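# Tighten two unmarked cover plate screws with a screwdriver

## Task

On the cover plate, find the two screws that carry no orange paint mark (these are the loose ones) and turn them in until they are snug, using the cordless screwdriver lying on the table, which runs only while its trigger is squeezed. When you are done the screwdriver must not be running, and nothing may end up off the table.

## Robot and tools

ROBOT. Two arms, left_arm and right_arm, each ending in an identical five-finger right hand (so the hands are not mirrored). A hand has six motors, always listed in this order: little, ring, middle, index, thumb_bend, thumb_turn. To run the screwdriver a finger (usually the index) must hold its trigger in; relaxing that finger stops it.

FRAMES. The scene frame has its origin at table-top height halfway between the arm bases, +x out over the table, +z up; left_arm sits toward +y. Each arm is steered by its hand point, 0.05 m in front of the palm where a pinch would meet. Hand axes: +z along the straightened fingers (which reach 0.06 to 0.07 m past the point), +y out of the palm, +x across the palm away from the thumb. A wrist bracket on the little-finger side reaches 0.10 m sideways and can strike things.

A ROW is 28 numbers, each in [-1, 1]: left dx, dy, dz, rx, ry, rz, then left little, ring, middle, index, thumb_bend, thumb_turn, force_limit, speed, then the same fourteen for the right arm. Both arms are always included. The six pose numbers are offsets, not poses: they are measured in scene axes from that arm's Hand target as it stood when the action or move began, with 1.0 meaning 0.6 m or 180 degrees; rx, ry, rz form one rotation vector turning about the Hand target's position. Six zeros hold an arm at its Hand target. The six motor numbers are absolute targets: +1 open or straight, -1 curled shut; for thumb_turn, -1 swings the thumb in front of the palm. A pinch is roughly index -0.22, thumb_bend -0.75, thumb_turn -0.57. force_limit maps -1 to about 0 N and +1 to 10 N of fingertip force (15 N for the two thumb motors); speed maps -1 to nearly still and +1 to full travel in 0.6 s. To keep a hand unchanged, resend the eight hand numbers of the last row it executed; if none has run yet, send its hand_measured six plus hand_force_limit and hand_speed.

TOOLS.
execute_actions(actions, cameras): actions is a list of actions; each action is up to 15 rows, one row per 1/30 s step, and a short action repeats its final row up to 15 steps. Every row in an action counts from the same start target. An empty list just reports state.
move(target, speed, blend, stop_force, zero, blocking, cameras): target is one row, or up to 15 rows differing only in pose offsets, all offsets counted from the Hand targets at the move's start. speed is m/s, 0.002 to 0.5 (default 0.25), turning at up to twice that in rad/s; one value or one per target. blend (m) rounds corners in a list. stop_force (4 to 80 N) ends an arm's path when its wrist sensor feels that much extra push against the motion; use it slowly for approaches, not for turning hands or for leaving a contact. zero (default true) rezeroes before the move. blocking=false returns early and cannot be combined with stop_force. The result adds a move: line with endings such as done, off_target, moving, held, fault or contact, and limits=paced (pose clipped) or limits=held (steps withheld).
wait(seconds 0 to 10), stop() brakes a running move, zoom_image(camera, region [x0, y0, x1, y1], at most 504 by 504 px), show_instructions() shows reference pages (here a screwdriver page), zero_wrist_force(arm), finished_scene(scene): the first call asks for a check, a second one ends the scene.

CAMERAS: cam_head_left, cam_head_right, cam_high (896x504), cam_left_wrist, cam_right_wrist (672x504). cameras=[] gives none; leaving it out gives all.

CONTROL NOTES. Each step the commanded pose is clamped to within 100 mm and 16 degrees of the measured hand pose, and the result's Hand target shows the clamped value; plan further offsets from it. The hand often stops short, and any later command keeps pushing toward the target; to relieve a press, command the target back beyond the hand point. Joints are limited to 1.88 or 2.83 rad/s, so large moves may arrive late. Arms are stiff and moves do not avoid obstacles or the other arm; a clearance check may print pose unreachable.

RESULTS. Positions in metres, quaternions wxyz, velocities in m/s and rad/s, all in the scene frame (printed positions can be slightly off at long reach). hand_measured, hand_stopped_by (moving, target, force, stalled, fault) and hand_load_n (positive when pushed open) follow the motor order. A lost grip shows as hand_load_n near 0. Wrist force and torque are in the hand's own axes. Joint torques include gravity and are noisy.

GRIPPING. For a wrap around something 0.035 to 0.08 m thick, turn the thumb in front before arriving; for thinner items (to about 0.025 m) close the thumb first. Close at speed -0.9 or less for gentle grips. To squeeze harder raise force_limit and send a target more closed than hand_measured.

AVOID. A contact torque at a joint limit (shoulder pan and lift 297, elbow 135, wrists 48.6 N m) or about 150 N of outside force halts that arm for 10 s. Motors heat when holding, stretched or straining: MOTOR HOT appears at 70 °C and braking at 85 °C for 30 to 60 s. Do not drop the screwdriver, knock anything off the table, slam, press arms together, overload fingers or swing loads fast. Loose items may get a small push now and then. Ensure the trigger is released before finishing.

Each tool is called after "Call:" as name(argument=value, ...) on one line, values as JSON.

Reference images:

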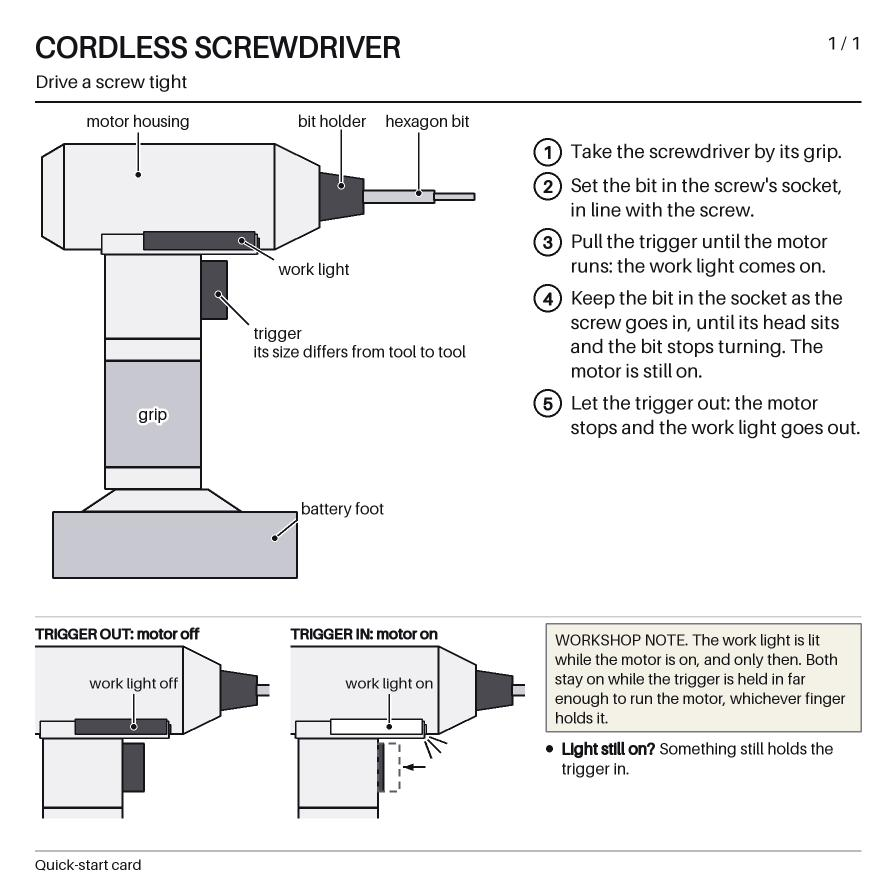

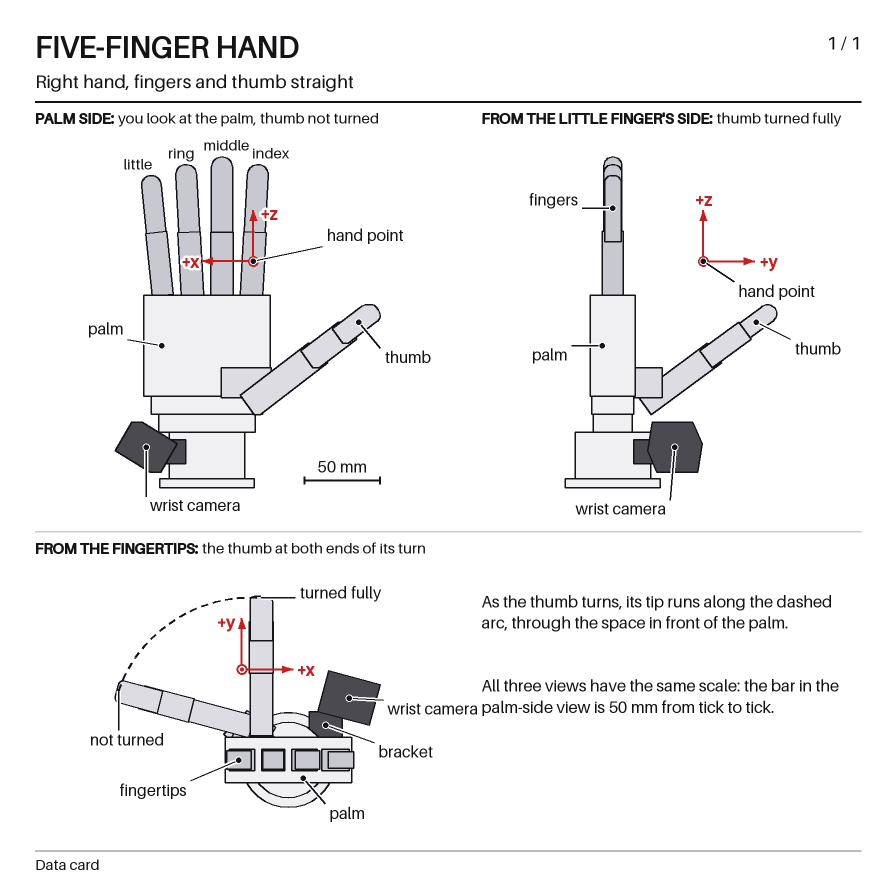

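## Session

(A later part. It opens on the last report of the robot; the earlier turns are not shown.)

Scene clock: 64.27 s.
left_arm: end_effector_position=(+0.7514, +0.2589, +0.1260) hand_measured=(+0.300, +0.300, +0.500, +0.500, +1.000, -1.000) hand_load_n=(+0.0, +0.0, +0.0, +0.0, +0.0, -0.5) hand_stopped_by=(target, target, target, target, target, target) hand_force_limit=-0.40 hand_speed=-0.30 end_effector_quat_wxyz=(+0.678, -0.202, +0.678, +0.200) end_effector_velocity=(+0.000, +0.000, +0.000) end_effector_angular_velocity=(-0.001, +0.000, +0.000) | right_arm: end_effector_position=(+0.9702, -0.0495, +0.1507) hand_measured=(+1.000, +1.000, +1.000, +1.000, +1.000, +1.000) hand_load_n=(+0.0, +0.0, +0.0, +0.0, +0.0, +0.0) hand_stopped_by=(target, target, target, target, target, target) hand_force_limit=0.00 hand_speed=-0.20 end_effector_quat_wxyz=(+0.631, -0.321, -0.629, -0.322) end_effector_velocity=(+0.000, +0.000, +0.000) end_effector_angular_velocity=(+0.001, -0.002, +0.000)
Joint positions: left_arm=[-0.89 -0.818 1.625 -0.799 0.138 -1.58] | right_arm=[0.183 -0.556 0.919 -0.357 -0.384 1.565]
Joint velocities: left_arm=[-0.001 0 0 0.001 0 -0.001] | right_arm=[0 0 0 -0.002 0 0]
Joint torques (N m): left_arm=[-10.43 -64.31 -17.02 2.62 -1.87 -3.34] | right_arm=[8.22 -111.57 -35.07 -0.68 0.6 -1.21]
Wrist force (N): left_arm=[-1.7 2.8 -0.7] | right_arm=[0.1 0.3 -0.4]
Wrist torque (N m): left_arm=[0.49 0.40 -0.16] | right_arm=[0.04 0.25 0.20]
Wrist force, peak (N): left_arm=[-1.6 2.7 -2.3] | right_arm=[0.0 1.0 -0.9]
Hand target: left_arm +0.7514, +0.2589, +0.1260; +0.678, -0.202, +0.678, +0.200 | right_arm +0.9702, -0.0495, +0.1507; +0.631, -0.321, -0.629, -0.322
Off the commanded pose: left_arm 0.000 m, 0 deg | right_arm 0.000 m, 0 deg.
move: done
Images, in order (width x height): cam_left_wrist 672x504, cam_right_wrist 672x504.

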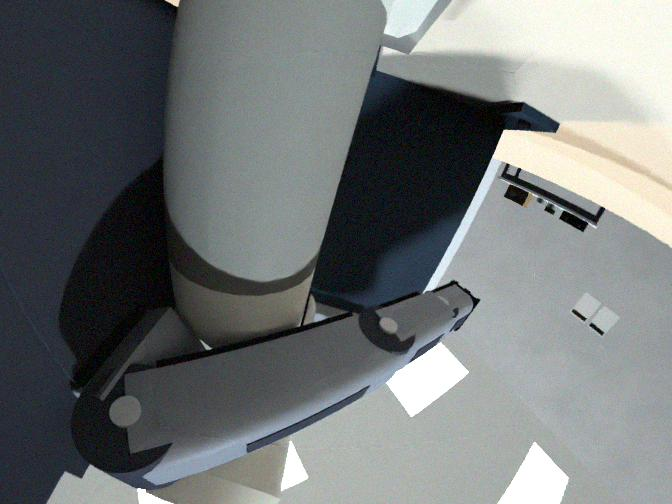

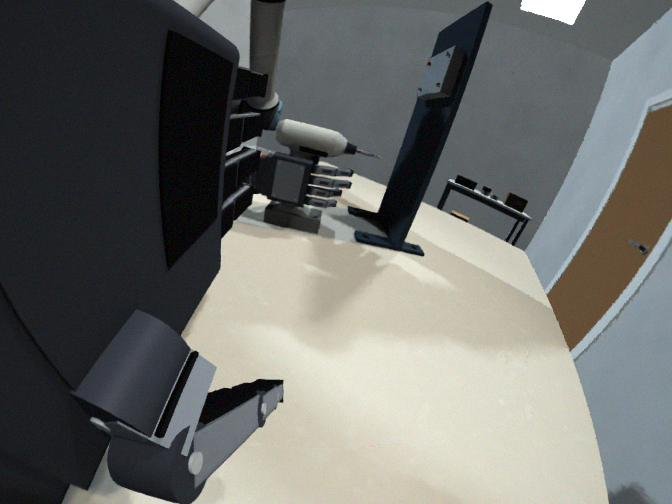

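Call:
move(target=[[0,0,0,0,0,0,-1,-1,-1,0.5,1,-1,-0.3,-0.75,0,0,0,0,0,0,1,1,1,1,1,1,0,-0.2]], cameras=["cam_right_wrist","cam_left_wrist"])

Call:
zoom_image(camera="cam_right_wrist", region=[240, 100, 390, 240])

Scene clock: 68.13 s.
left_arm: end_effector_position=(+0.7514, +0.2589, +0.1260) hand_measured=(-0.918, -0.906, -0.912, +0.500, +1.000, -1.000) hand_load_n=(+7.0, +4.5, +9.5, +0.0, +0.0, -0.5) hand_stopped_by=(force, force, force, target, target, target) hand_force_limit=-0.30 hand_speed=-0.75 end_effector_quat_wxyz=(+0.678, -0.202, +0.678, +0.201) end_effector_velocity=(+0.000, +0.001, +0.000) end_effector_angular_velocity=(+0.002, +0.001, +0.001) | right_arm: end_effector_position=(+0.9702, -0.0495, +0.1507) hand_measured=(+1.000, +1.000, +1.000, +1.000, +1.000, +1.000) hand_load_n=(+0.0, +0.0, +0.0, +0.0, +0.0, +0.0) hand_stopped_by=(target, target, target, target, target, target) hand_force_limit=0.00 hand_speed=-0.20 end_effector_quat_wxyz=(+0.631, -0.321, -0.629, -0.322) end_effector_velocity=(+0.000, +0.000, +0.001) end_effector_angular_velocity=(+0.000, +0.000, +0.000)
Joint positions: left_arm=[-0.89 -0.818 1.625 -0.799 0.138 -1.58] | right_arm=[0.183 -0.556 0.919 -0.357 -0.384 1.565]
Joint velocities: left_arm=[0.001 0.001 0 0 0 0.001] | right_arm=[0 -0.001 0 0.001 0 0]
Joint torques (N m): left_arm=[-11.53 -64.43 -26.5 3 -1.15 -3.2] | right_arm=[6.91 -111.41 -36.23 -1.65 0.58 -1.3]
Wrist force (N): left_arm=[-1.5 3.5 0.5] | right_arm=[0.5 0.1 -0.6]
Wrist torque (N m): left_arm=[0.40 0.01 -0.25] | right_arm=[0.03 0.20 0.22]
Wrist force, peak (N): left_arm=[-1.5 4.0 0.4] | right_arm=[0.2 0.7 -1.3]
Hand target: left_arm +0.7514, +0.2589, +0.1260; +0.678, -0.202, +0.678, +0.200 | right_arm +0.9702, -0.0495, +0.1507; +0.631, -0.321, -0.629, -0.322
Off the commanded pose: left_arm 0.000 m, 0 deg | right_arm 0.000 m, 0 deg.
move: done
Images, in order (width x height): cam_left_wrist 672x504, cam_right_wrist 672x504.

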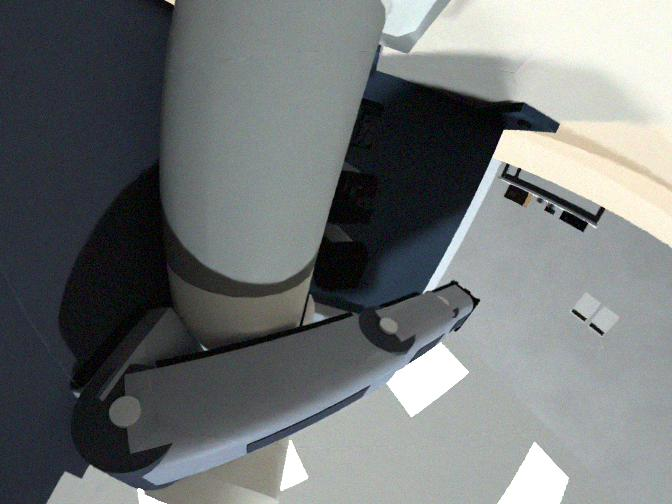

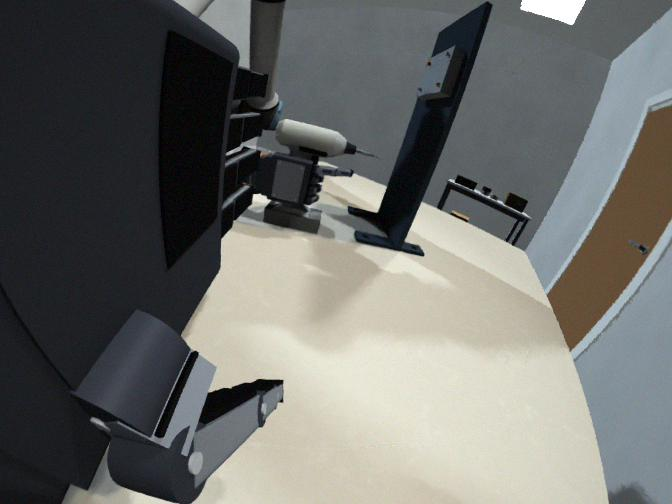

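Scaled by 3.360 from the camera's 672x504 image, which has a finer 960x720 frame.

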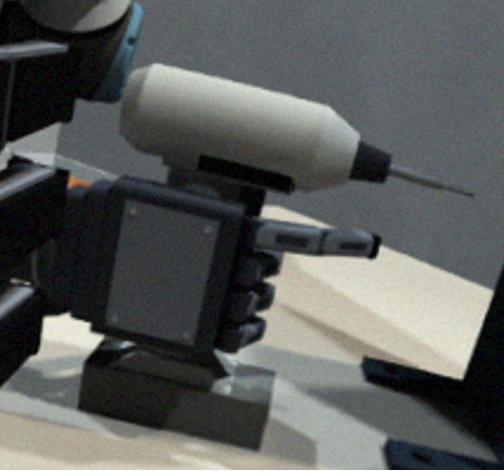

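Call:
move(target=[[0,0,0,0,0,0,-1,-1,-1,0.5,-0.6,-1,-0.3,-0.8,0,0,0,0,0,0,1,1,1,1,1,1,0,-0.2]], cameras=["cam_left_wrist"])

Call:
zoom_image(camera="cam_left_wrist", region=[150, 150, 500, 450])

Scene clock: 70.87 s.
left_arm: end_effector_position=(+0.7514, +0.2589, +0.1260) hand_measured=(-0.918, -0.906, -0.912, +0.500, +0.502, -1.000) hand_load_n=(+7.0, +4.5, +9.5, +0.0, +5.0, +2.0) hand_stopped_by=(force, force, force, target, force, target) hand_force_limit=-0.30 hand_speed=-0.80 end_effector_quat_wxyz=(+0.678, -0.202, +0.678, +0.201) end_effector_velocity=(+0.000, +0.000, +0.000) end_effector_angular_velocity=(+0.000, +0.000, +0.000) | right_arm: end_effector_position=(+0.9702, -0.0495, +0.1507) hand_measured=(+1.000, +1.000, +1.000, +1.000, +1.000, +1.000) hand_load_n=(+0.0, +0.0, +0.0, +0.0, +0.0, +0.0) hand_stopped_by=(target, target, target, target, target, target) hand_force_limit=0.00 hand_speed=-0.20 end_effector_quat_wxyz=(+0.631, -0.321, -0.629, -0.322) end_effector_velocity=(+0.000, +0.000, -0.001) end_effector_angular_velocity=(+0.000, +0.001, +0.000)
Joint positions: left_arm=[-0.89 -0.818 1.625 -0.799 0.138 -1.58] | right_arm=[0.183 -0.556 0.919 -0.357 -0.384 1.565]
Joint velocities: left_arm=[0 0 0 0 0 0] | right_arm=[0 0.001 0 -0.001 0 0]
Joint torques (N m): left_arm=[-9.8 -67.98 -33.46 2.37 -0.9 -2.54] | right_arm=[6.63 -113.18 -36.58 -1.38 0.61 -1.27]
Wrist force (N): left_arm=[-2.0 2.7 0.4] | right_arm=[0.1 0.6 -0.6]
Wrist torque (N m): left_arm=[0.41 -0.13 -0.37] | right_arm=[0.10 0.26 0.20]
Wrist force, peak (N): left_arm=[-1.9 3.6 0.5] | right_arm=[0.1 0.7 -1.2]
Hand target: left_arm +0.7514, +0.2589, +0.1260; +0.678, -0.202, +0.678, +0.200 | right_arm +0.9702, -0.0495, +0.1507; +0.631, -0.321, -0.629, -0.322
Off the commanded pose: left_arm 0.000 m, 0 deg | right_arm 0.000 m, 0 deg.
move: done
Images, in order (width x height): cam_left_wrist 672x504.

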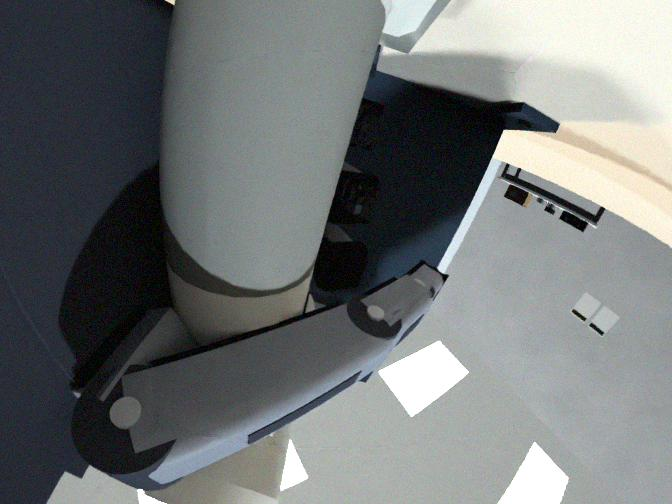

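Scaled by 1.440 from the camera's 672x504 image, which has a finer 960x720 frame.

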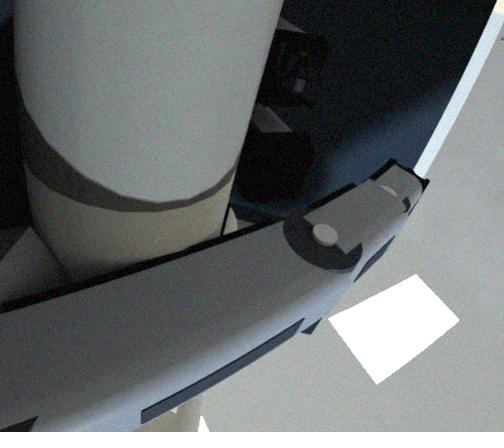

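Call:
move(target=[[0,0,0,0,0,0,-1,-1,-1,-1,-0.6,-1,-0.3,-0.75,0,0,0,0,0,0,1,1,1,1,1,1,0,-0.2]], cameras=["cam_right_wrist"])

Call:
zoom_image(camera="cam_right_wrist", region=[240, 100, 390, 240])

Scene clock: 74.27 s.
left_arm: end_effector_position=(+0.7514, +0.2589, +0.1260) hand_measured=(-0.918, -0.906, -0.912, -0.762, +0.502, -1.000) hand_load_n=(+7.5, +4.5, +9.5, +3.5, +5.0, +2.0) hand_stopped_by=(force, force, force, force, force, target) hand_force_limit=-0.30 hand_speed=-0.75 end_effector_quat_wxyz=(+0.678, -0.202, +0.678, +0.200) end_effector_velocity=(+0.000, -0.001, +0.000) end_effector_angular_velocity=(+0.000, +0.000, -0.001) | right_arm: end_effector_position=(+0.9702, -0.0495, +0.1507) hand_measured=(+1.000, +1.000, +1.000, +1.000, +1.000, +1.000) hand_load_n=(+0.0, +0.0, +0.0, +0.0, +0.0, -0.5) hand_stopped_by=(target, target, target, target, target, target) hand_force_limit=0.00 hand_speed=-0.20 end_effector_quat_wxyz=(+0.631, -0.321, -0.629, -0.322) end_effector_velocity=(+0.000, +0.000, +0.001) end_effector_angular_velocity=(+0.001, -0.002, +0.000)
Joint positions: left_arm=[-0.89 -0.818 1.625 -0.799 0.138 -1.58] | right_arm=[0.183 -0.556 0.919 -0.357 -0.384 1.565]
Joint velocities: left_arm=[-0.001 0 0 0 0 0] | right_arm=[0 -0.001 0 -0.001 0 0]
Joint torques (N m): left_arm=[-8.15 -75.36 -40.07 1.95 -0.17 -2.23] | right_arm=[5.73 -113.61 -37.54 -1.38 0.63 -1.21]
Wrist force (N): left_arm=[-1.1 2.2 0.1] | right_arm=[0.2 0.4 -0.7]
Wrist torque (N m): left_arm=[0.45 -0.01 -0.38] | right_arm=[0.08 0.24 0.21]
Wrist force, peak (N): left_arm=[-2.4 3.1 1.1] | right_arm=[0.3 0.9 -1.1]
Hand target: left_arm +0.7514, +0.2589, +0.1260; +0.678, -0.202, +0.678, +0.200 | right_arm +0.9702, -0.0495, +0.1507; +0.631, -0.321, -0.629, -0.322
Off the commanded pose: left_arm 0.000 m, 0 deg | right_arm 0.000 m, 0 deg.
move: done
Images, in order (width x height): cam_right_wrist 672x504.

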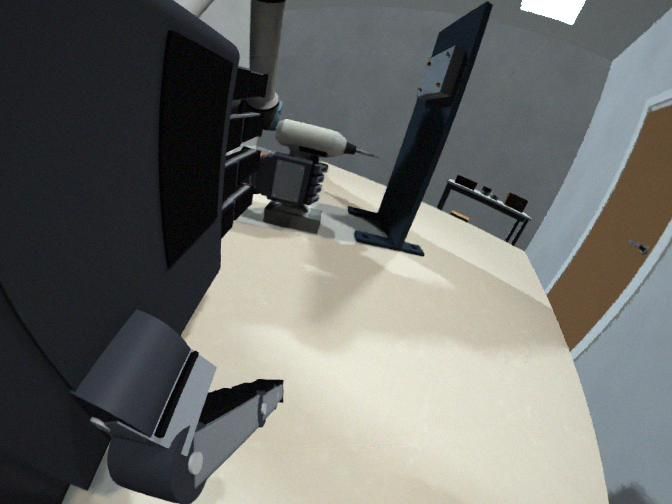

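Scaled by 3.360 from the camera's 672x504 image, which has a finer 960x720 frame.

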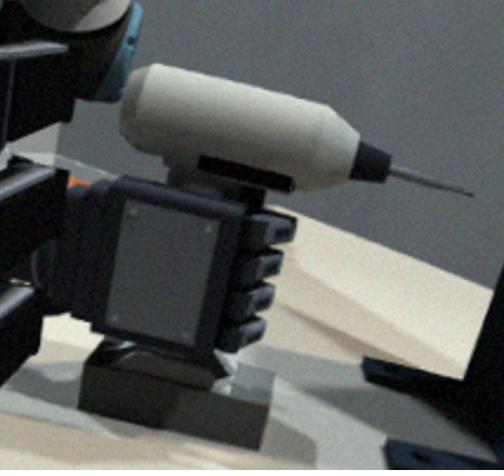

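Call:
move(target=[[0,0,0,0,0,0,-1,-1,-1,-0.98,-0.6,-1,0.4,-0.75,0,0,0,0,0,0,1,1,1,1,1,1,0,-0.2]], cameras=["cam_right_wrist"])

Call:
zoom_image(camera="cam_right_wrist", region=[240, 100, 390, 240])

Scene clock: 75.07 s.
left_arm: end_effector_position=(+0.7514, +0.2589, +0.1260) hand_measured=(-0.918, -0.906, -0.912, -0.856, +0.502, -1.000) hand_load_n=(+7.5, +4.5, +9.0, +7.0, +5.0, +2.0) hand_stopped_by=(force, force, force, force, force, target) hand_force_limit=0.40 hand_speed=-0.75 end_effector_quat_wxyz=(+0.678, -0.202, +0.678, +0.200) end_effector_velocity=(+0.000, +0.001, -0.001) end_effector_angular_velocity=(+0.001, +0.001, +0.001) | right_arm: end_effector_position=(+0.9702, -0.0495, +0.1507) hand_measured=(+1.000, +1.000, +1.000, +1.000, +1.000, +1.000) hand_load_n=(+0.0, +0.0, +0.0, +0.0, +0.0, +0.0) hand_stopped_by=(target, target, target, target, target, target) hand_force_limit=0.00 hand_speed=-0.20 end_effector_quat_wxyz=(+0.631, -0.321, -0.629, -0.322) end_effector_velocity=(+0.000, +0.000, -0.001) end_effector_angular_velocity=(+0.000, +0.000, +0.000)
Joint positions: left_arm=[-0.89 -0.818 1.625 -0.799 0.138 -1.58] | right_arm=[0.183 -0.556 0.919 -0.357 -0.384 1.565]
Joint velocities: left_arm=[0.001 0.001 0 0 0 0] | right_arm=[0 0.001 0 -0.001 0 0]
Joint torques (N m): left_arm=[-10.72 -78.26 -41.87 2.29 0.33 -1.81] | right_arm=[4.38 -113.29 -37.81 -1.18 0.71 -1.15]
Wrist force (N): left_arm=[-3.7 4.2 1.1] | right_arm=[0.0 0.6 -0.7]
Wrist torque (N m): left_arm=[0.37 -0.07 -0.29] | right_arm=[0.10 0.27 0.20]
Wrist force, peak (N): left_arm=[-4.1 4.2 0.5] | right_arm=[0.0 0.7 -0.9]
Hand target: left_arm +0.7514, +0.2589, +0.1260; +0.678, -0.202, +0.678, +0.200 | right_arm +0.9702, -0.0495, +0.1507; +0.631, -0.321, -0.629, -0.322
Off the commanded pose: left_arm 0.000 m, 0 deg | right_arm 0.000 m, 0 deg.
move: done
Images, in order (width x height): cam_right_wrist 672x504.

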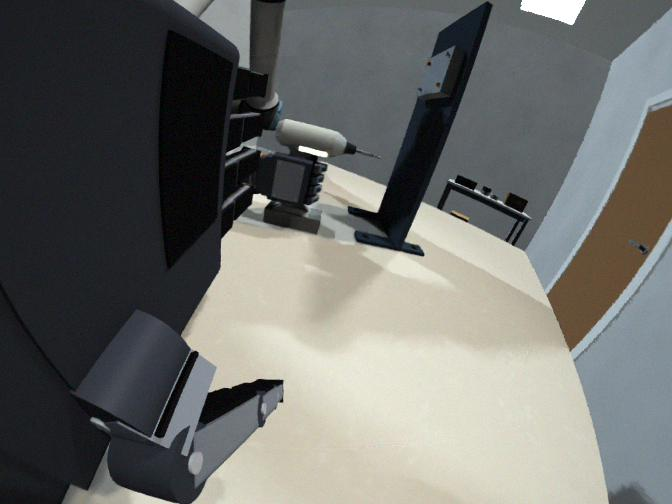

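Scaled by 3.360 from the camera's 672x504 image, which has a finer 960x720 frame.

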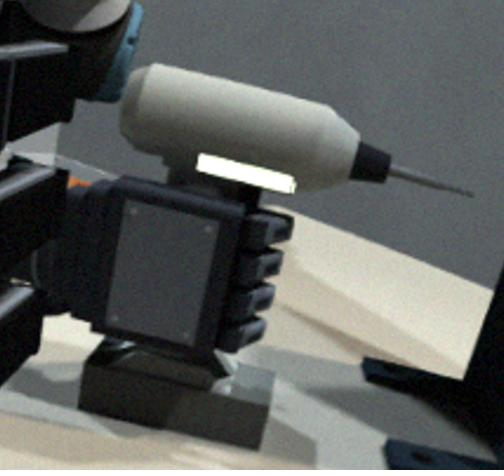

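Call:
move(target=[[0,0,0,0,0,0,-1,-0.98,-1,-0.6,-0.62,-1,0.4,-0.8,0,0,0,0,0,0,1,1,1,1,1,1,0,-0.2]], cameras=["cam_right_wrist"])

Call:
zoom_image(camera="cam_right_wrist", region=[240, 100, 390, 240])

Scene clock: 76.23 s.
left_arm: end_effector_position=(+0.7514, +0.2589, +0.1260) hand_measured=(-0.918, -0.914, -0.912, -0.600, +0.418, -1.000) hand_load_n=(+7.0, +9.0, +9.0, +0.0, +10.0, +4.5) hand_stopped_by=(force, force, force, target, force, target) hand_force_limit=0.40 hand_speed=-0.80 end_effector_quat_wxyz=(+0.678, -0.202, +0.678, +0.200) end_effector_velocity=(+0.000, +0.000, +0.000) end_effector_angular_velocity=(+0.000, +0.000, +0.000) | right_arm: end_effector_position=(+0.9702, -0.0495, +0.1507) hand_measured=(+1.000, +1.000, +1.000, +1.000, +1.000, +1.000) hand_load_n=(+0.0, +0.0, +0.0, -0.5, +0.0, +0.0) hand_stopped_by=(target, target, target, target, target, target) hand_force_limit=0.00 hand_speed=-0.20 end_effector_quat_wxyz=(+0.631, -0.321, -0.629, -0.322) end_effector_velocity=(+0.000, +0.000, +0.000) end_effector_angular_velocity=(+0.000, -0.001, +0.000)
Joint positions: left_arm=[-0.89 -0.818 1.625 -0.799 0.138 -1.58] | right_arm=[0.183 -0.556 0.919 -0.357 -0.384 1.565]
Joint velocities: left_arm=[0 0 0 0 0 -0.001] | right_arm=[0 0 0 -0.001 0 0]
Joint torques (N m): left_arm=[-7.65 -78.8 -36.19 2.17 0.48 -1.76] | right_arm=[4.12 -113.67 -37.92 -1.04 0.52 -1.15]
Wrist force (N): left_arm=[-4.2 1.0 0.1] | right_arm=[0.4 0.7 -1.0]
Wrist torque (N m): left_arm=[0.47 -0.17 -0.70] | right_arm=[0.14 0.21 0.23]
Wrist force, peak (N): left_arm=[-3.7 4.6 0.6] | right_arm=[0.4 0.7 -1.0]
Hand target: left_arm +0.7514, +0.2589, +0.1260; +0.678, -0.202, +0.678, +0.200 | right_arm +0.9702, -0.0495, +0.1507; +0.631, -0.321, -0.629, -0.322
Off the commanded pose: left_arm 0.000 m, 0 deg | right_arm 0.000 m, 0 deg.
move: done
Images, in order (width x height): cam_right_wrist 672x504.

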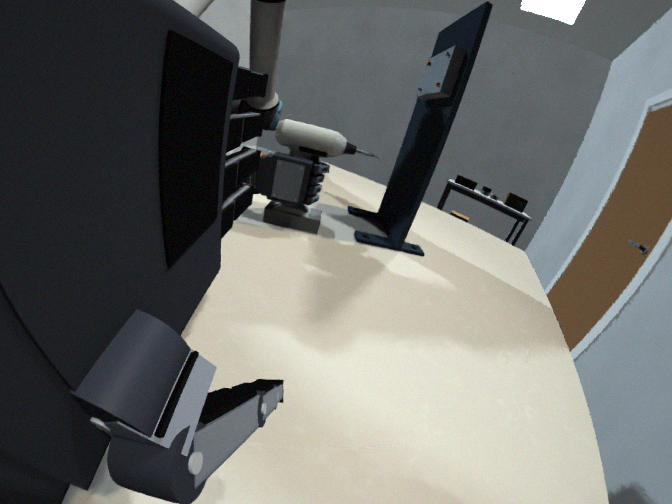

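Scaled by 3.360 from the camera's 672x504 image, which has a finer 960x720 frame.

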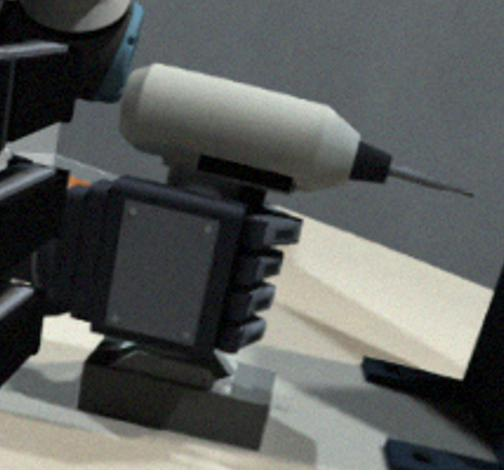

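Call:
move(target=[[0,0,0.1,0,0,0,-1,-0.98,-1,-0.6,-0.62,-1,0.4,-0.8,0,0,0,0,0,0,1,1,1,1,1,1,0,-0.2]], cameras=["cam_right_wrist"], speed=0.06)

Call:
zoom_image(camera="cam_right_wrist", region=[240, 60, 420, 240])

Scene clock: 77.70 s.
left_arm: end_effector_position=(+0.7515, +0.2588, +0.1861) hand_measured=(-0.920, -0.914, -0.912, -0.600, +0.418, -1.000) hand_load_n=(+0.0, +6.5, +11.5, +0.0, +4.5, +4.5) hand_stopped_by=(force, force, force, target, force, target) hand_force_limit=0.40 hand_speed=-0.80 end_effector_quat_wxyz=(+0.678, -0.202, +0.678, +0.200) end_effector_velocity=(+0.000, +0.000, -0.001) end_effector_angular_velocity=(-0.001, -0.001, -0.001) | right_arm: end_effector_position=(+0.9702, -0.0495, +0.1507) hand_measured=(+1.000, +1.000, +1.000, +1.000, +1.000, +1.000) hand_load_n=(+0.0, +0.0, +0.0, +0.0, +0.0, +0.0) hand_stopped_by=(target, target, target, target, target, target) hand_force_limit=0.00 hand_speed=-0.20 end_effector_quat_wxyz=(+0.631, -0.321, -0.629, -0.322) end_effector_velocity=(+0.000, +0.000, -0.003) end_effector_angular_velocity=(+0.000, +0.002, +0.000)
Joint positions: left_arm=[-0.89 -0.886 1.614 -0.72 0.138 -1.58] | right_arm=[0.183 -0.556 0.919 -0.357 -0.384 1.565]
Joint velocities: left_arm=[0 0.001 0 0 0.001 -0.002] | right_arm=[0 0.002 0 -0.001 0 0]
Joint torques (N m): left_arm=[2 -66.46 -45.33 2.11 0.43 -3.04] | right_arm=[3.65 -113.12 -38.14 -1.09 0.68 -1.07]
Wrist force (N): left_arm=[5.6 2.4 -0.5] | right_arm=[0.1 0.5 -0.5]
Wrist torque (N m): left_arm=[0.41 0.09 0.05] | right_arm=[0.07 0.25 0.20]
Wrist force, peak (N): left_arm=[6.2 3.1 -0.7] | right_arm=[0.1 0.5 -1.4]
Hand target: left_arm +0.7515, +0.2588, +0.1860; +0.678, -0.202, +0.678, +0.200 | right_arm +0.9702, -0.0495, +0.1507; +0.631, -0.321, -0.629, -0.322
Off the commanded pose: left_arm 0.000 m, 0 deg | right_arm 0.000 m, 0 deg.
move: done
Images, in order (width x height): cam_right_wrist 672x504.

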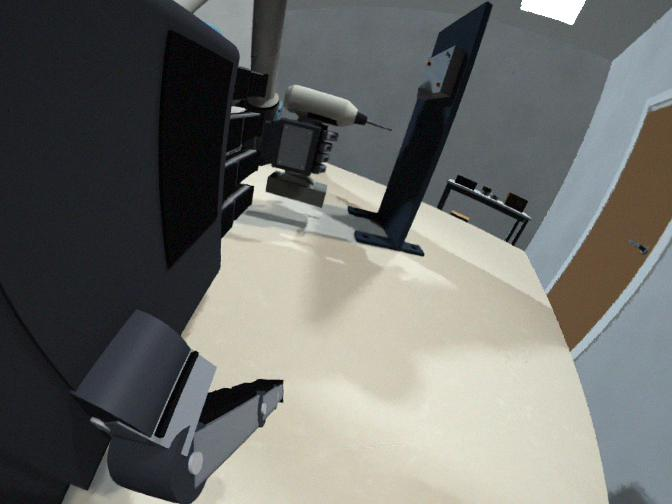

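Scaled by 2.800 from the camera's 672x504 image, which has a finer 960x720 frame.

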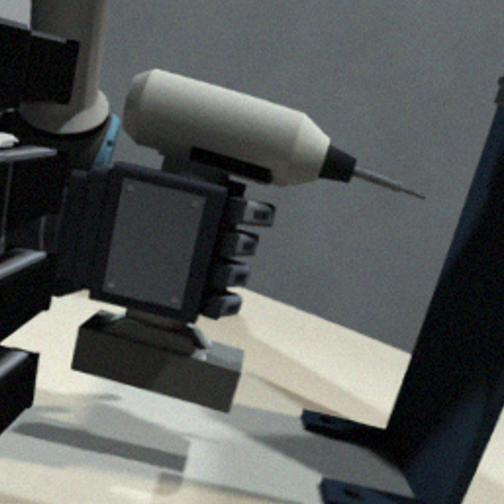

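Call:
move(target=[[0,0,0.225,0,0,0,-1,-0.98,-1,-0.6,-0.62,-1,0.4,-0.8,0,0,0,0,0,0,1,1,1,1,1,1,0,-0.2],[0.0125,0.111,0.225,0,0,-0.0333,-1,-0.98,-1,-0.6,-0.62,-1,0.4,-0.8,0,0,0,0,0,0,1,1,1,1,1,1,0,-0.2]], blend=0.03, cameras=["cam_right_wrist","cam_left_wrist","cam_head_left","cam_high"], speed=0.12)

Scene clock: 81.23 s.
left_arm: end_effector_position=(+0.7594, +0.3252, +0.3213) hand_measured=(-0.920, -0.914, -0.912, -0.600, +0.418, -1.000) hand_load_n=(+0.0, +6.0, +11.5, +0.0, +4.5, +5.0) hand_stopped_by=(force, force, force, target, force, target) hand_force_limit=0.40 hand_speed=-0.80 end_effector_quat_wxyz=(+0.687, -0.166, +0.688, +0.165) end_effector_velocity=(+0.000, -0.001, +0.000) end_effector_angular_velocity=(+0.000, +0.000, -0.002) | right_arm: end_effector_position=(+0.9702, -0.0495, +0.1507) hand_measured=(+1.000, +1.000, +1.000, +1.000, +1.000, +1.000) hand_load_n=(+0.0, +0.0, +0.0, +0.0, +0.0, +0.0) hand_stopped_by=(target, target, target, target, target, target) hand_force_limit=0.00 hand_speed=-0.20 end_effector_quat_wxyz=(+0.631, -0.321, -0.629, -0.322) end_effector_velocity=(+0.000, +0.000, +0.001) end_effector_angular_velocity=(+0.000, -0.001, +0.000)
Joint positions: left_arm=[-0.825 -1.101 1.688 -0.584 0.307 -1.576] | right_arm=[0.183 -0.556 0.919 -0.357 -0.384 1.565]
Joint velocities: left_arm=[0 0 0 0.001 0.001 0] | right_arm=[0 -0.001 0 -0.001 0 0]
Joint torques (N m): left_arm=[-2.3 -65.43 -46.4 2.2 1.22 -1.91] | right_arm=[2.28 -113.87 -38.65 -0.98 0.65 -1]
Wrist force (N): left_arm=[5.3 3.0 -0.4] | right_arm=[0.3 0.4 -0.4]
Wrist torque (N m): left_arm=[0.51 0.13 0.08] | right_arm=[0.05 0.22 0.20]
Wrist force, peak (N): left_arm=[7.9 2.9 -0.4] | right_arm=[0.4 0.7 -1.2]
Hand target: left_arm +0.7594, +0.3252, +0.3213; +0.687, -0.166, +0.688, +0.165 | right_arm +0.9702, -0.0495, +0.1507; +0.631, -0.321, -0.629, -0.322
Off the commanded pose: left_arm 0.000 m, 0 deg | right_arm 0.000 m, 0 deg.
move: done
Images, in order (width x height): cam_head_left 896x504, cam_high 896x504, cam_left_wrist 672x504, cam_right_wrist 672x504.

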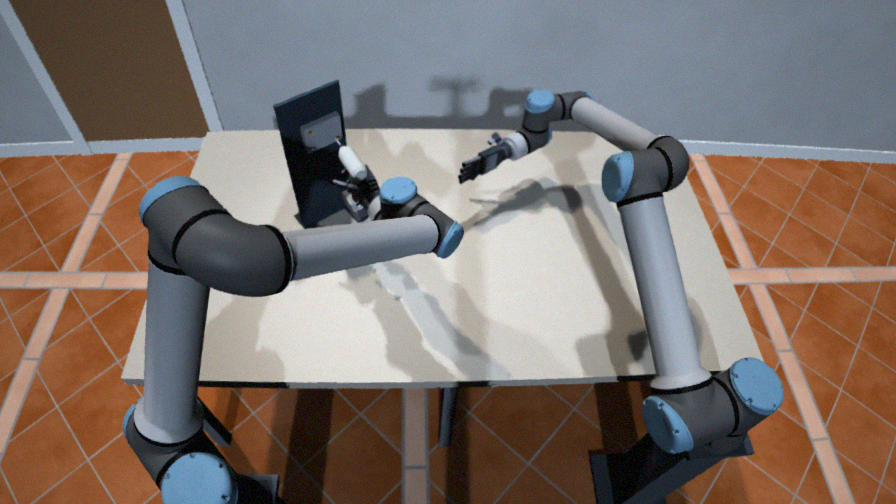

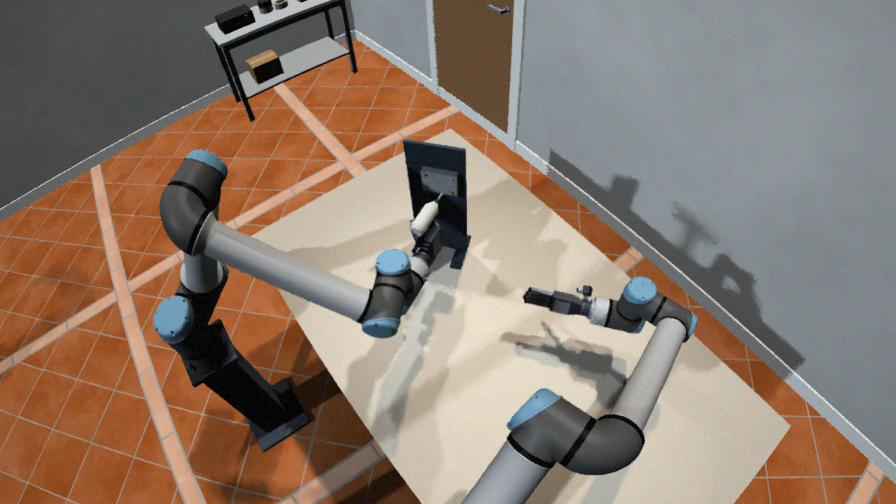

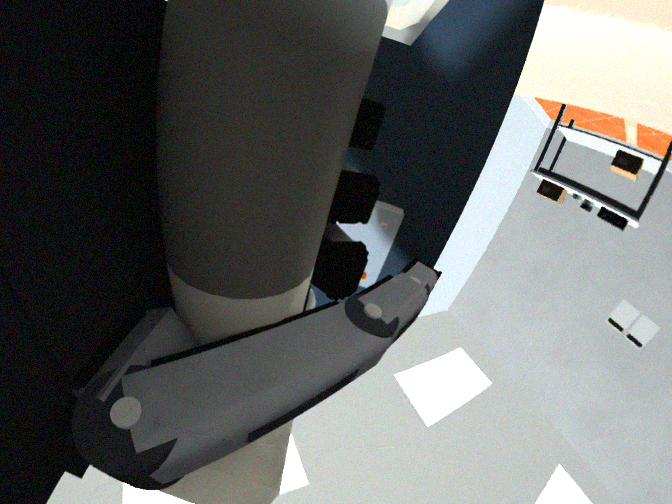

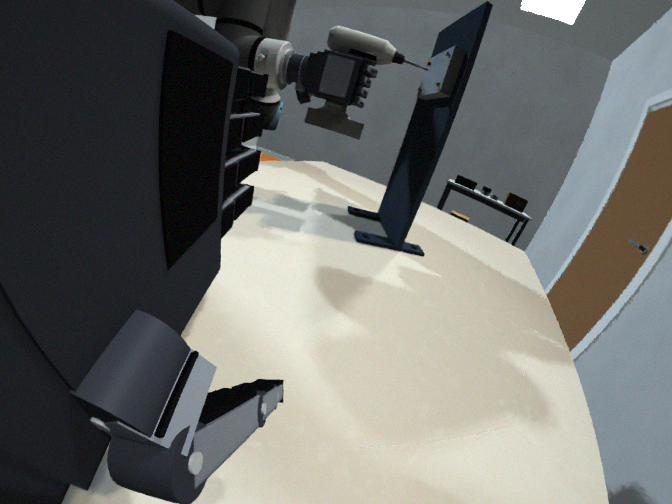

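Call:
zoom_image(camera="cam_right_wrist", region=[320, 20, 480, 140])

Call:
zoom_image(camera="cam_high", region=[390, 140, 490, 240])

Call:
zoom_image(camera="cam_head_left", region=[270, 90, 390, 210])

Scaled by 3.150 from the camera's 672x504 image, which has a finer 960x720 frame.

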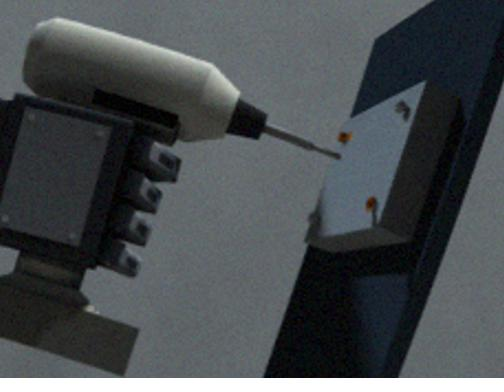

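Scaled by 5.040.

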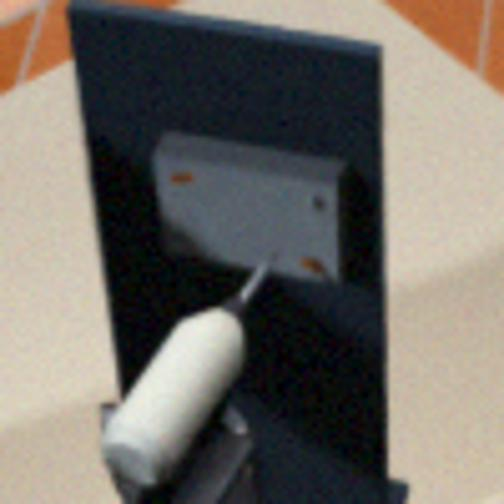

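Scaled by 4.200.

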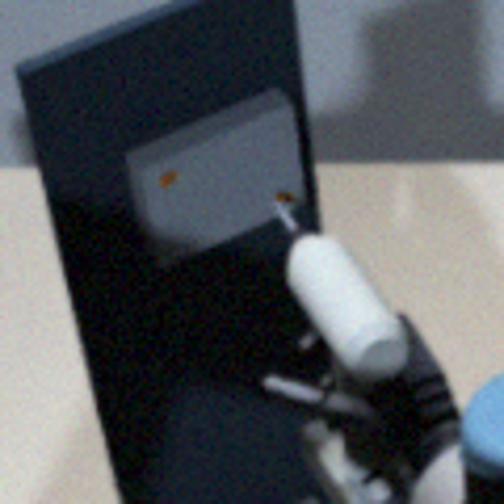

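Call:
move(target=[[0,0,0,0,0,0,-1,-0.98,-1,-0.6,-0.62,-1,0.4,-0.8,-0.1,0.05,0.4822,-0.178,0.5188,-0.4006,1,1,1,1,1,1,0,-0.2],[0,0,0,0,0,0,-1,-0.98,-1,-0.6,-0.62,-1,0.4,-0.8,-0.1987,0.3,0.4822,-0.178,0.5188,-0.4006,1,1,1,1,1,1,0,-0.2]], cameras=["cam_right_wrist","cam_head_left","cam_high"], speed=0.25)

Scene clock: 88.87 s.
left_arm: end_effector_position=(+0.7594, +0.3252, +0.3213) hand_measured=(-0.920, -0.914, -0.912, -0.600, +0.418, -1.000) hand_load_n=(+0.5, +6.5, +11.5, +0.0, +5.0, +5.0) hand_stopped_by=(force, force, force, target, force, target) hand_force_limit=0.40 hand_speed=-0.80 end_effector_quat_wxyz=(+0.687, -0.166, +0.688, +0.165) end_effector_velocity=(+0.000, +0.000, +0.000) end_effector_angular_velocity=(+0.001, +0.000, +0.000) | right_arm: end_effector_position=(+0.8509, +0.1302, +0.4394) hand_measured=(+1.000, +1.000, +1.000, +1.000, +1.000, +1.000) hand_load_n=(+0.0, +0.0, +0.0, +0.0, +0.0, +0.0) hand_stopped_by=(target, target, target, target, target, target) hand_force_limit=0.00 hand_speed=-0.20 end_effector_quat_wxyz=(-0.485, +0.840, -0.210, +0.122) end_effector_velocity=(+0.000, +0.000, +0.000) end_effector_angular_velocity=(+0.000, -0.001, +0.000)
Joint positions: left_arm=[-0.825 -1.101 1.688 -0.584 0.307 -1.576] | right_arm=[0.524 -0.759 0.541 0.798 1.147 2.876]
Joint velocities: left_arm=[0.001 0 0 0 0 0.001] | right_arm=[0 0.001 0 -0.001 0 0]
Joint torques (N m): left_arm=[4.18 -54.71 -49.31 2.17 -0.09 -3.44] | right_arm=[11.35 -104.53 -43.68 -2.08 0.42 -0.05]
Wrist force (N): left_arm=[5.1 2.7 -0.2] | right_arm=[0.9 1.4 -0.3]
Wrist torque (N m): left_arm=[0.45 0.17 0.06] | right_arm=[0.14 0.04 0.21]
Wrist force, peak (N): left_arm=[5.7 3.2 -0.4] | right_arm=[3.4 2.3 -1.7]
Hand target: left_arm +0.7594, +0.3252, +0.3213; +0.687, -0.166, +0.688, +0.165 | right_arm +0.8508, +0.1302, +0.4394; -0.485, +0.840, -0.210, +0.122
Off the commanded pose: left_arm 0.000 m, 0 deg | right_arm 0.001 m, 0 deg.
move: done
Images, in order (width x height): cam_head_left 896x504, cam_high 896x504, cam_right_wrist 672x504.

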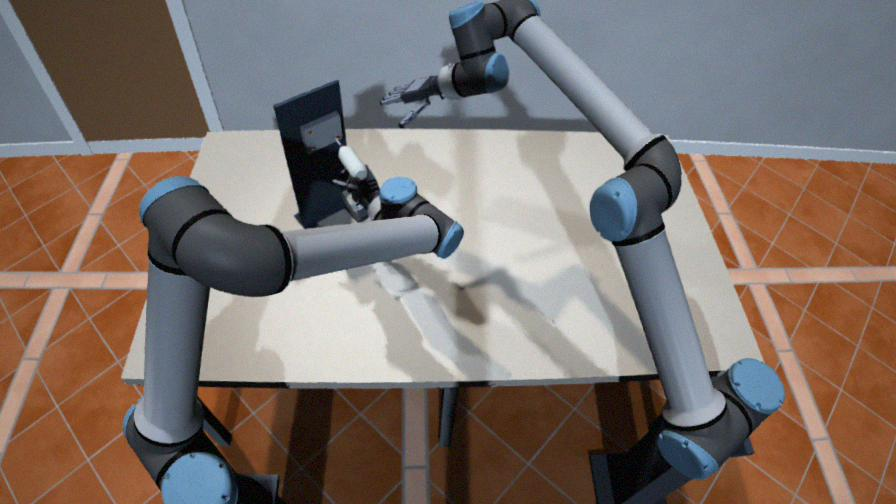

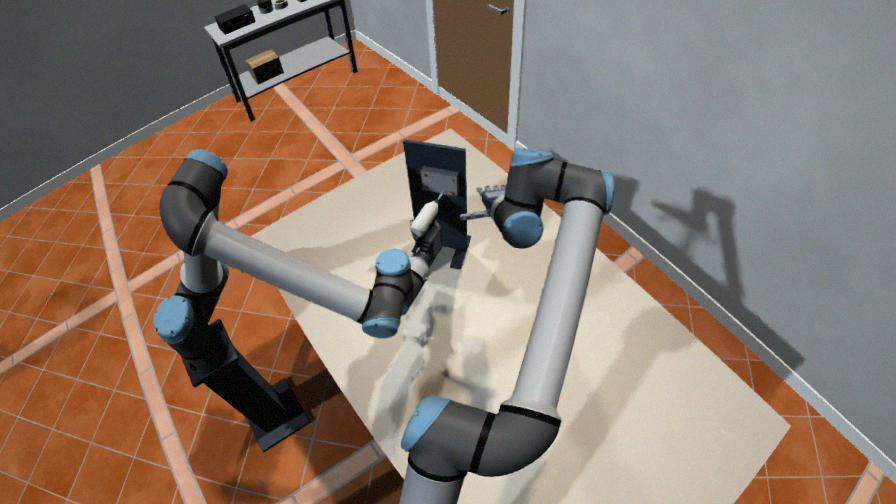

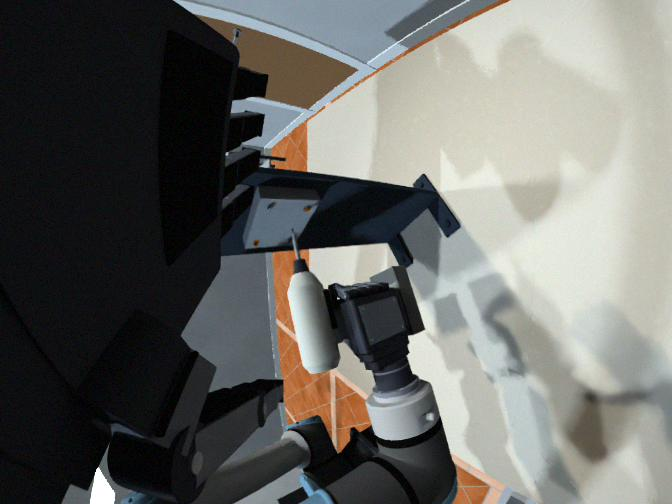

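Call:
zoom_image(camera="cam_right_wrist", region=[230, 170, 350, 290])

Scaled by 4.200 from the camera's 672x504 image, which has a finer 960x720 frame.

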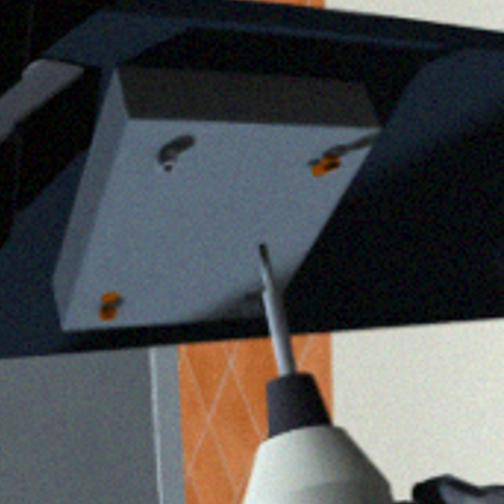

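Call:
move(target=[[0,0,0,0,0,0,-1,-0.98,-1,-0.6,-0.62,-1,0.4,-0.8,0,0.075,0.04,0.0589,-0.0313,0,1,1,1,1,1,1,0,-0.2]], cameras=["cam_right_wrist"], speed=0.12)

Call:
zoom_image(camera="cam_right_wrist", region=[250, 150, 410, 310])

Scene clock: 90.70 s.
left_arm: end_effector_position=(+0.7594, +0.3252, +0.3213) hand_measured=(-0.920, -0.914, -0.912, -0.600, +0.418, -1.000) hand_load_n=(+0.0, +6.5, +11.5, +0.0, +4.5, +5.0) hand_stopped_by=(force, force, force, target, force, target) hand_force_limit=0.40 hand_speed=-0.80 end_effector_quat_wxyz=(+0.687, -0.166, +0.688, +0.165) end_effector_velocity=(+0.000, +0.002, +0.000) end_effector_angular_velocity=(+0.000, +0.000, +0.002) | right_arm: end_effector_position=(+0.8506, +0.1753, +0.4634) hand_measured=(+1.000, +1.000, +1.000, +1.000, +1.000, +1.000) hand_load_n=(+0.0, +0.0, -0.5, +0.0, +0.0, -0.5) hand_stopped_by=(target, target, target, target, target, target) hand_force_limit=0.00 hand_speed=-0.20 end_effector_quat_wxyz=(-0.570, +0.785, -0.196, +0.144) end_effector_velocity=(+0.001, +0.000, +0.001) end_effector_angular_velocity=(+0.001, -0.002, +0.000)
Joint positions: left_arm=[-0.825 -1.101 1.688 -0.584 0.307 -1.576] | right_arm=[0.547 -0.835 0.693 0.491 1.124 2.984]
Joint velocities: left_arm=[0.002 0 0 0 0 0] | right_arm=[0 0 0 -0.001 0 -0.001]
Joint torques (N m): left_arm=[0.8 -55.66 -49.13 2.35 0.59 -3.22] | right_arm=[-15.18 -96.98 -44.33 -2.28 1.65 -1.47]
Wrist force (N): left_arm=[5.4 2.6 -0.2] | right_arm=[1.2 1.2 -0.3]
Wrist torque (N m): left_arm=[0.44 0.11 0.07] | right_arm=[0.09 0.04 0.24]
Wrist force, peak (N): left_arm=[5.7 2.8 -0.7] | right_arm=[1.3 1.8 -0.5]
Hand target: left_arm +0.7594, +0.3252, +0.3213; +0.687, -0.166, +0.688, +0.165 | right_arm +0.8508, +0.1752, +0.4634; -0.570, +0.785, -0.196, +0.144
Off the commanded pose: left_arm 0.000 m, 0 deg | right_arm 0.000 m, 0 deg.
move: done
Images, in order (width x height): cam_right_wrist 672x504.

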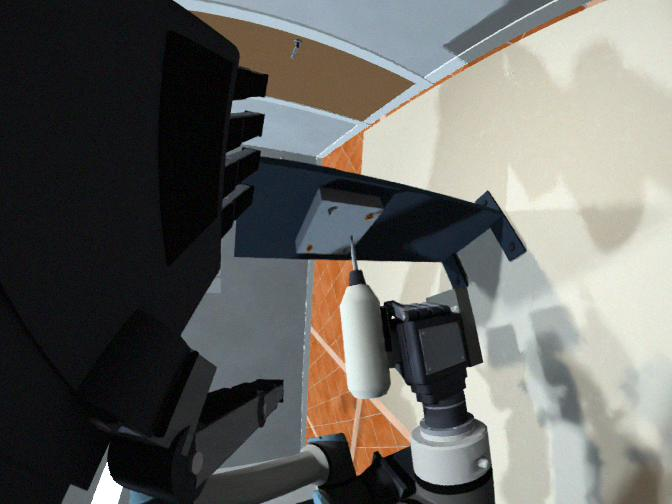

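Scaled by 3.150 from the camera's 672x504 image, which has a finer 960x720 frame.

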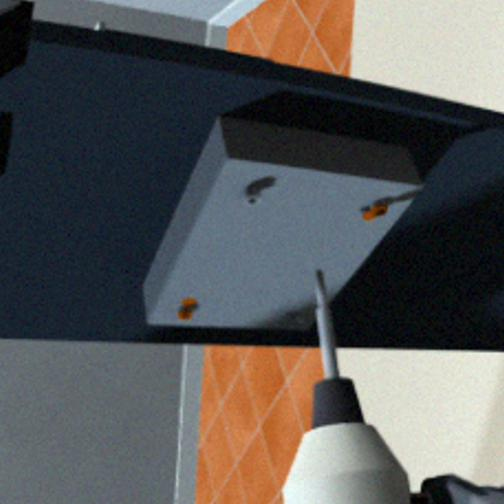

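Call:
zoom_image(camera="cam_right_wrist", region=[290, 175, 390, 275])

Call:
zoom_image(camera="cam_head_right", region=[160, 60, 380, 220])

Scaled by 5.040 from the camera's 672x504 image, which has a finer 960x720 frame.

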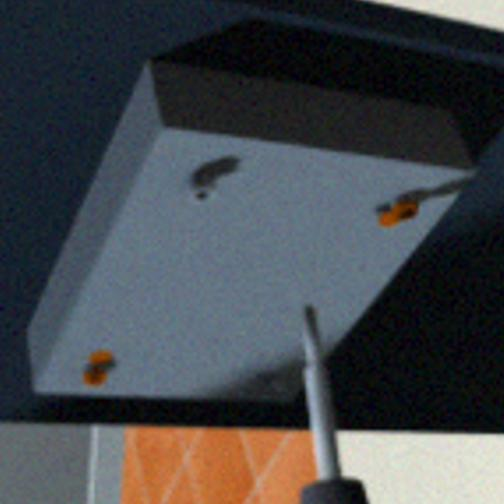

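This scene's latest camera images include none from cam_head_right. They are from: cam_right_wrist. cam_head_right's image comes with the result of a call that names it in "cameras".


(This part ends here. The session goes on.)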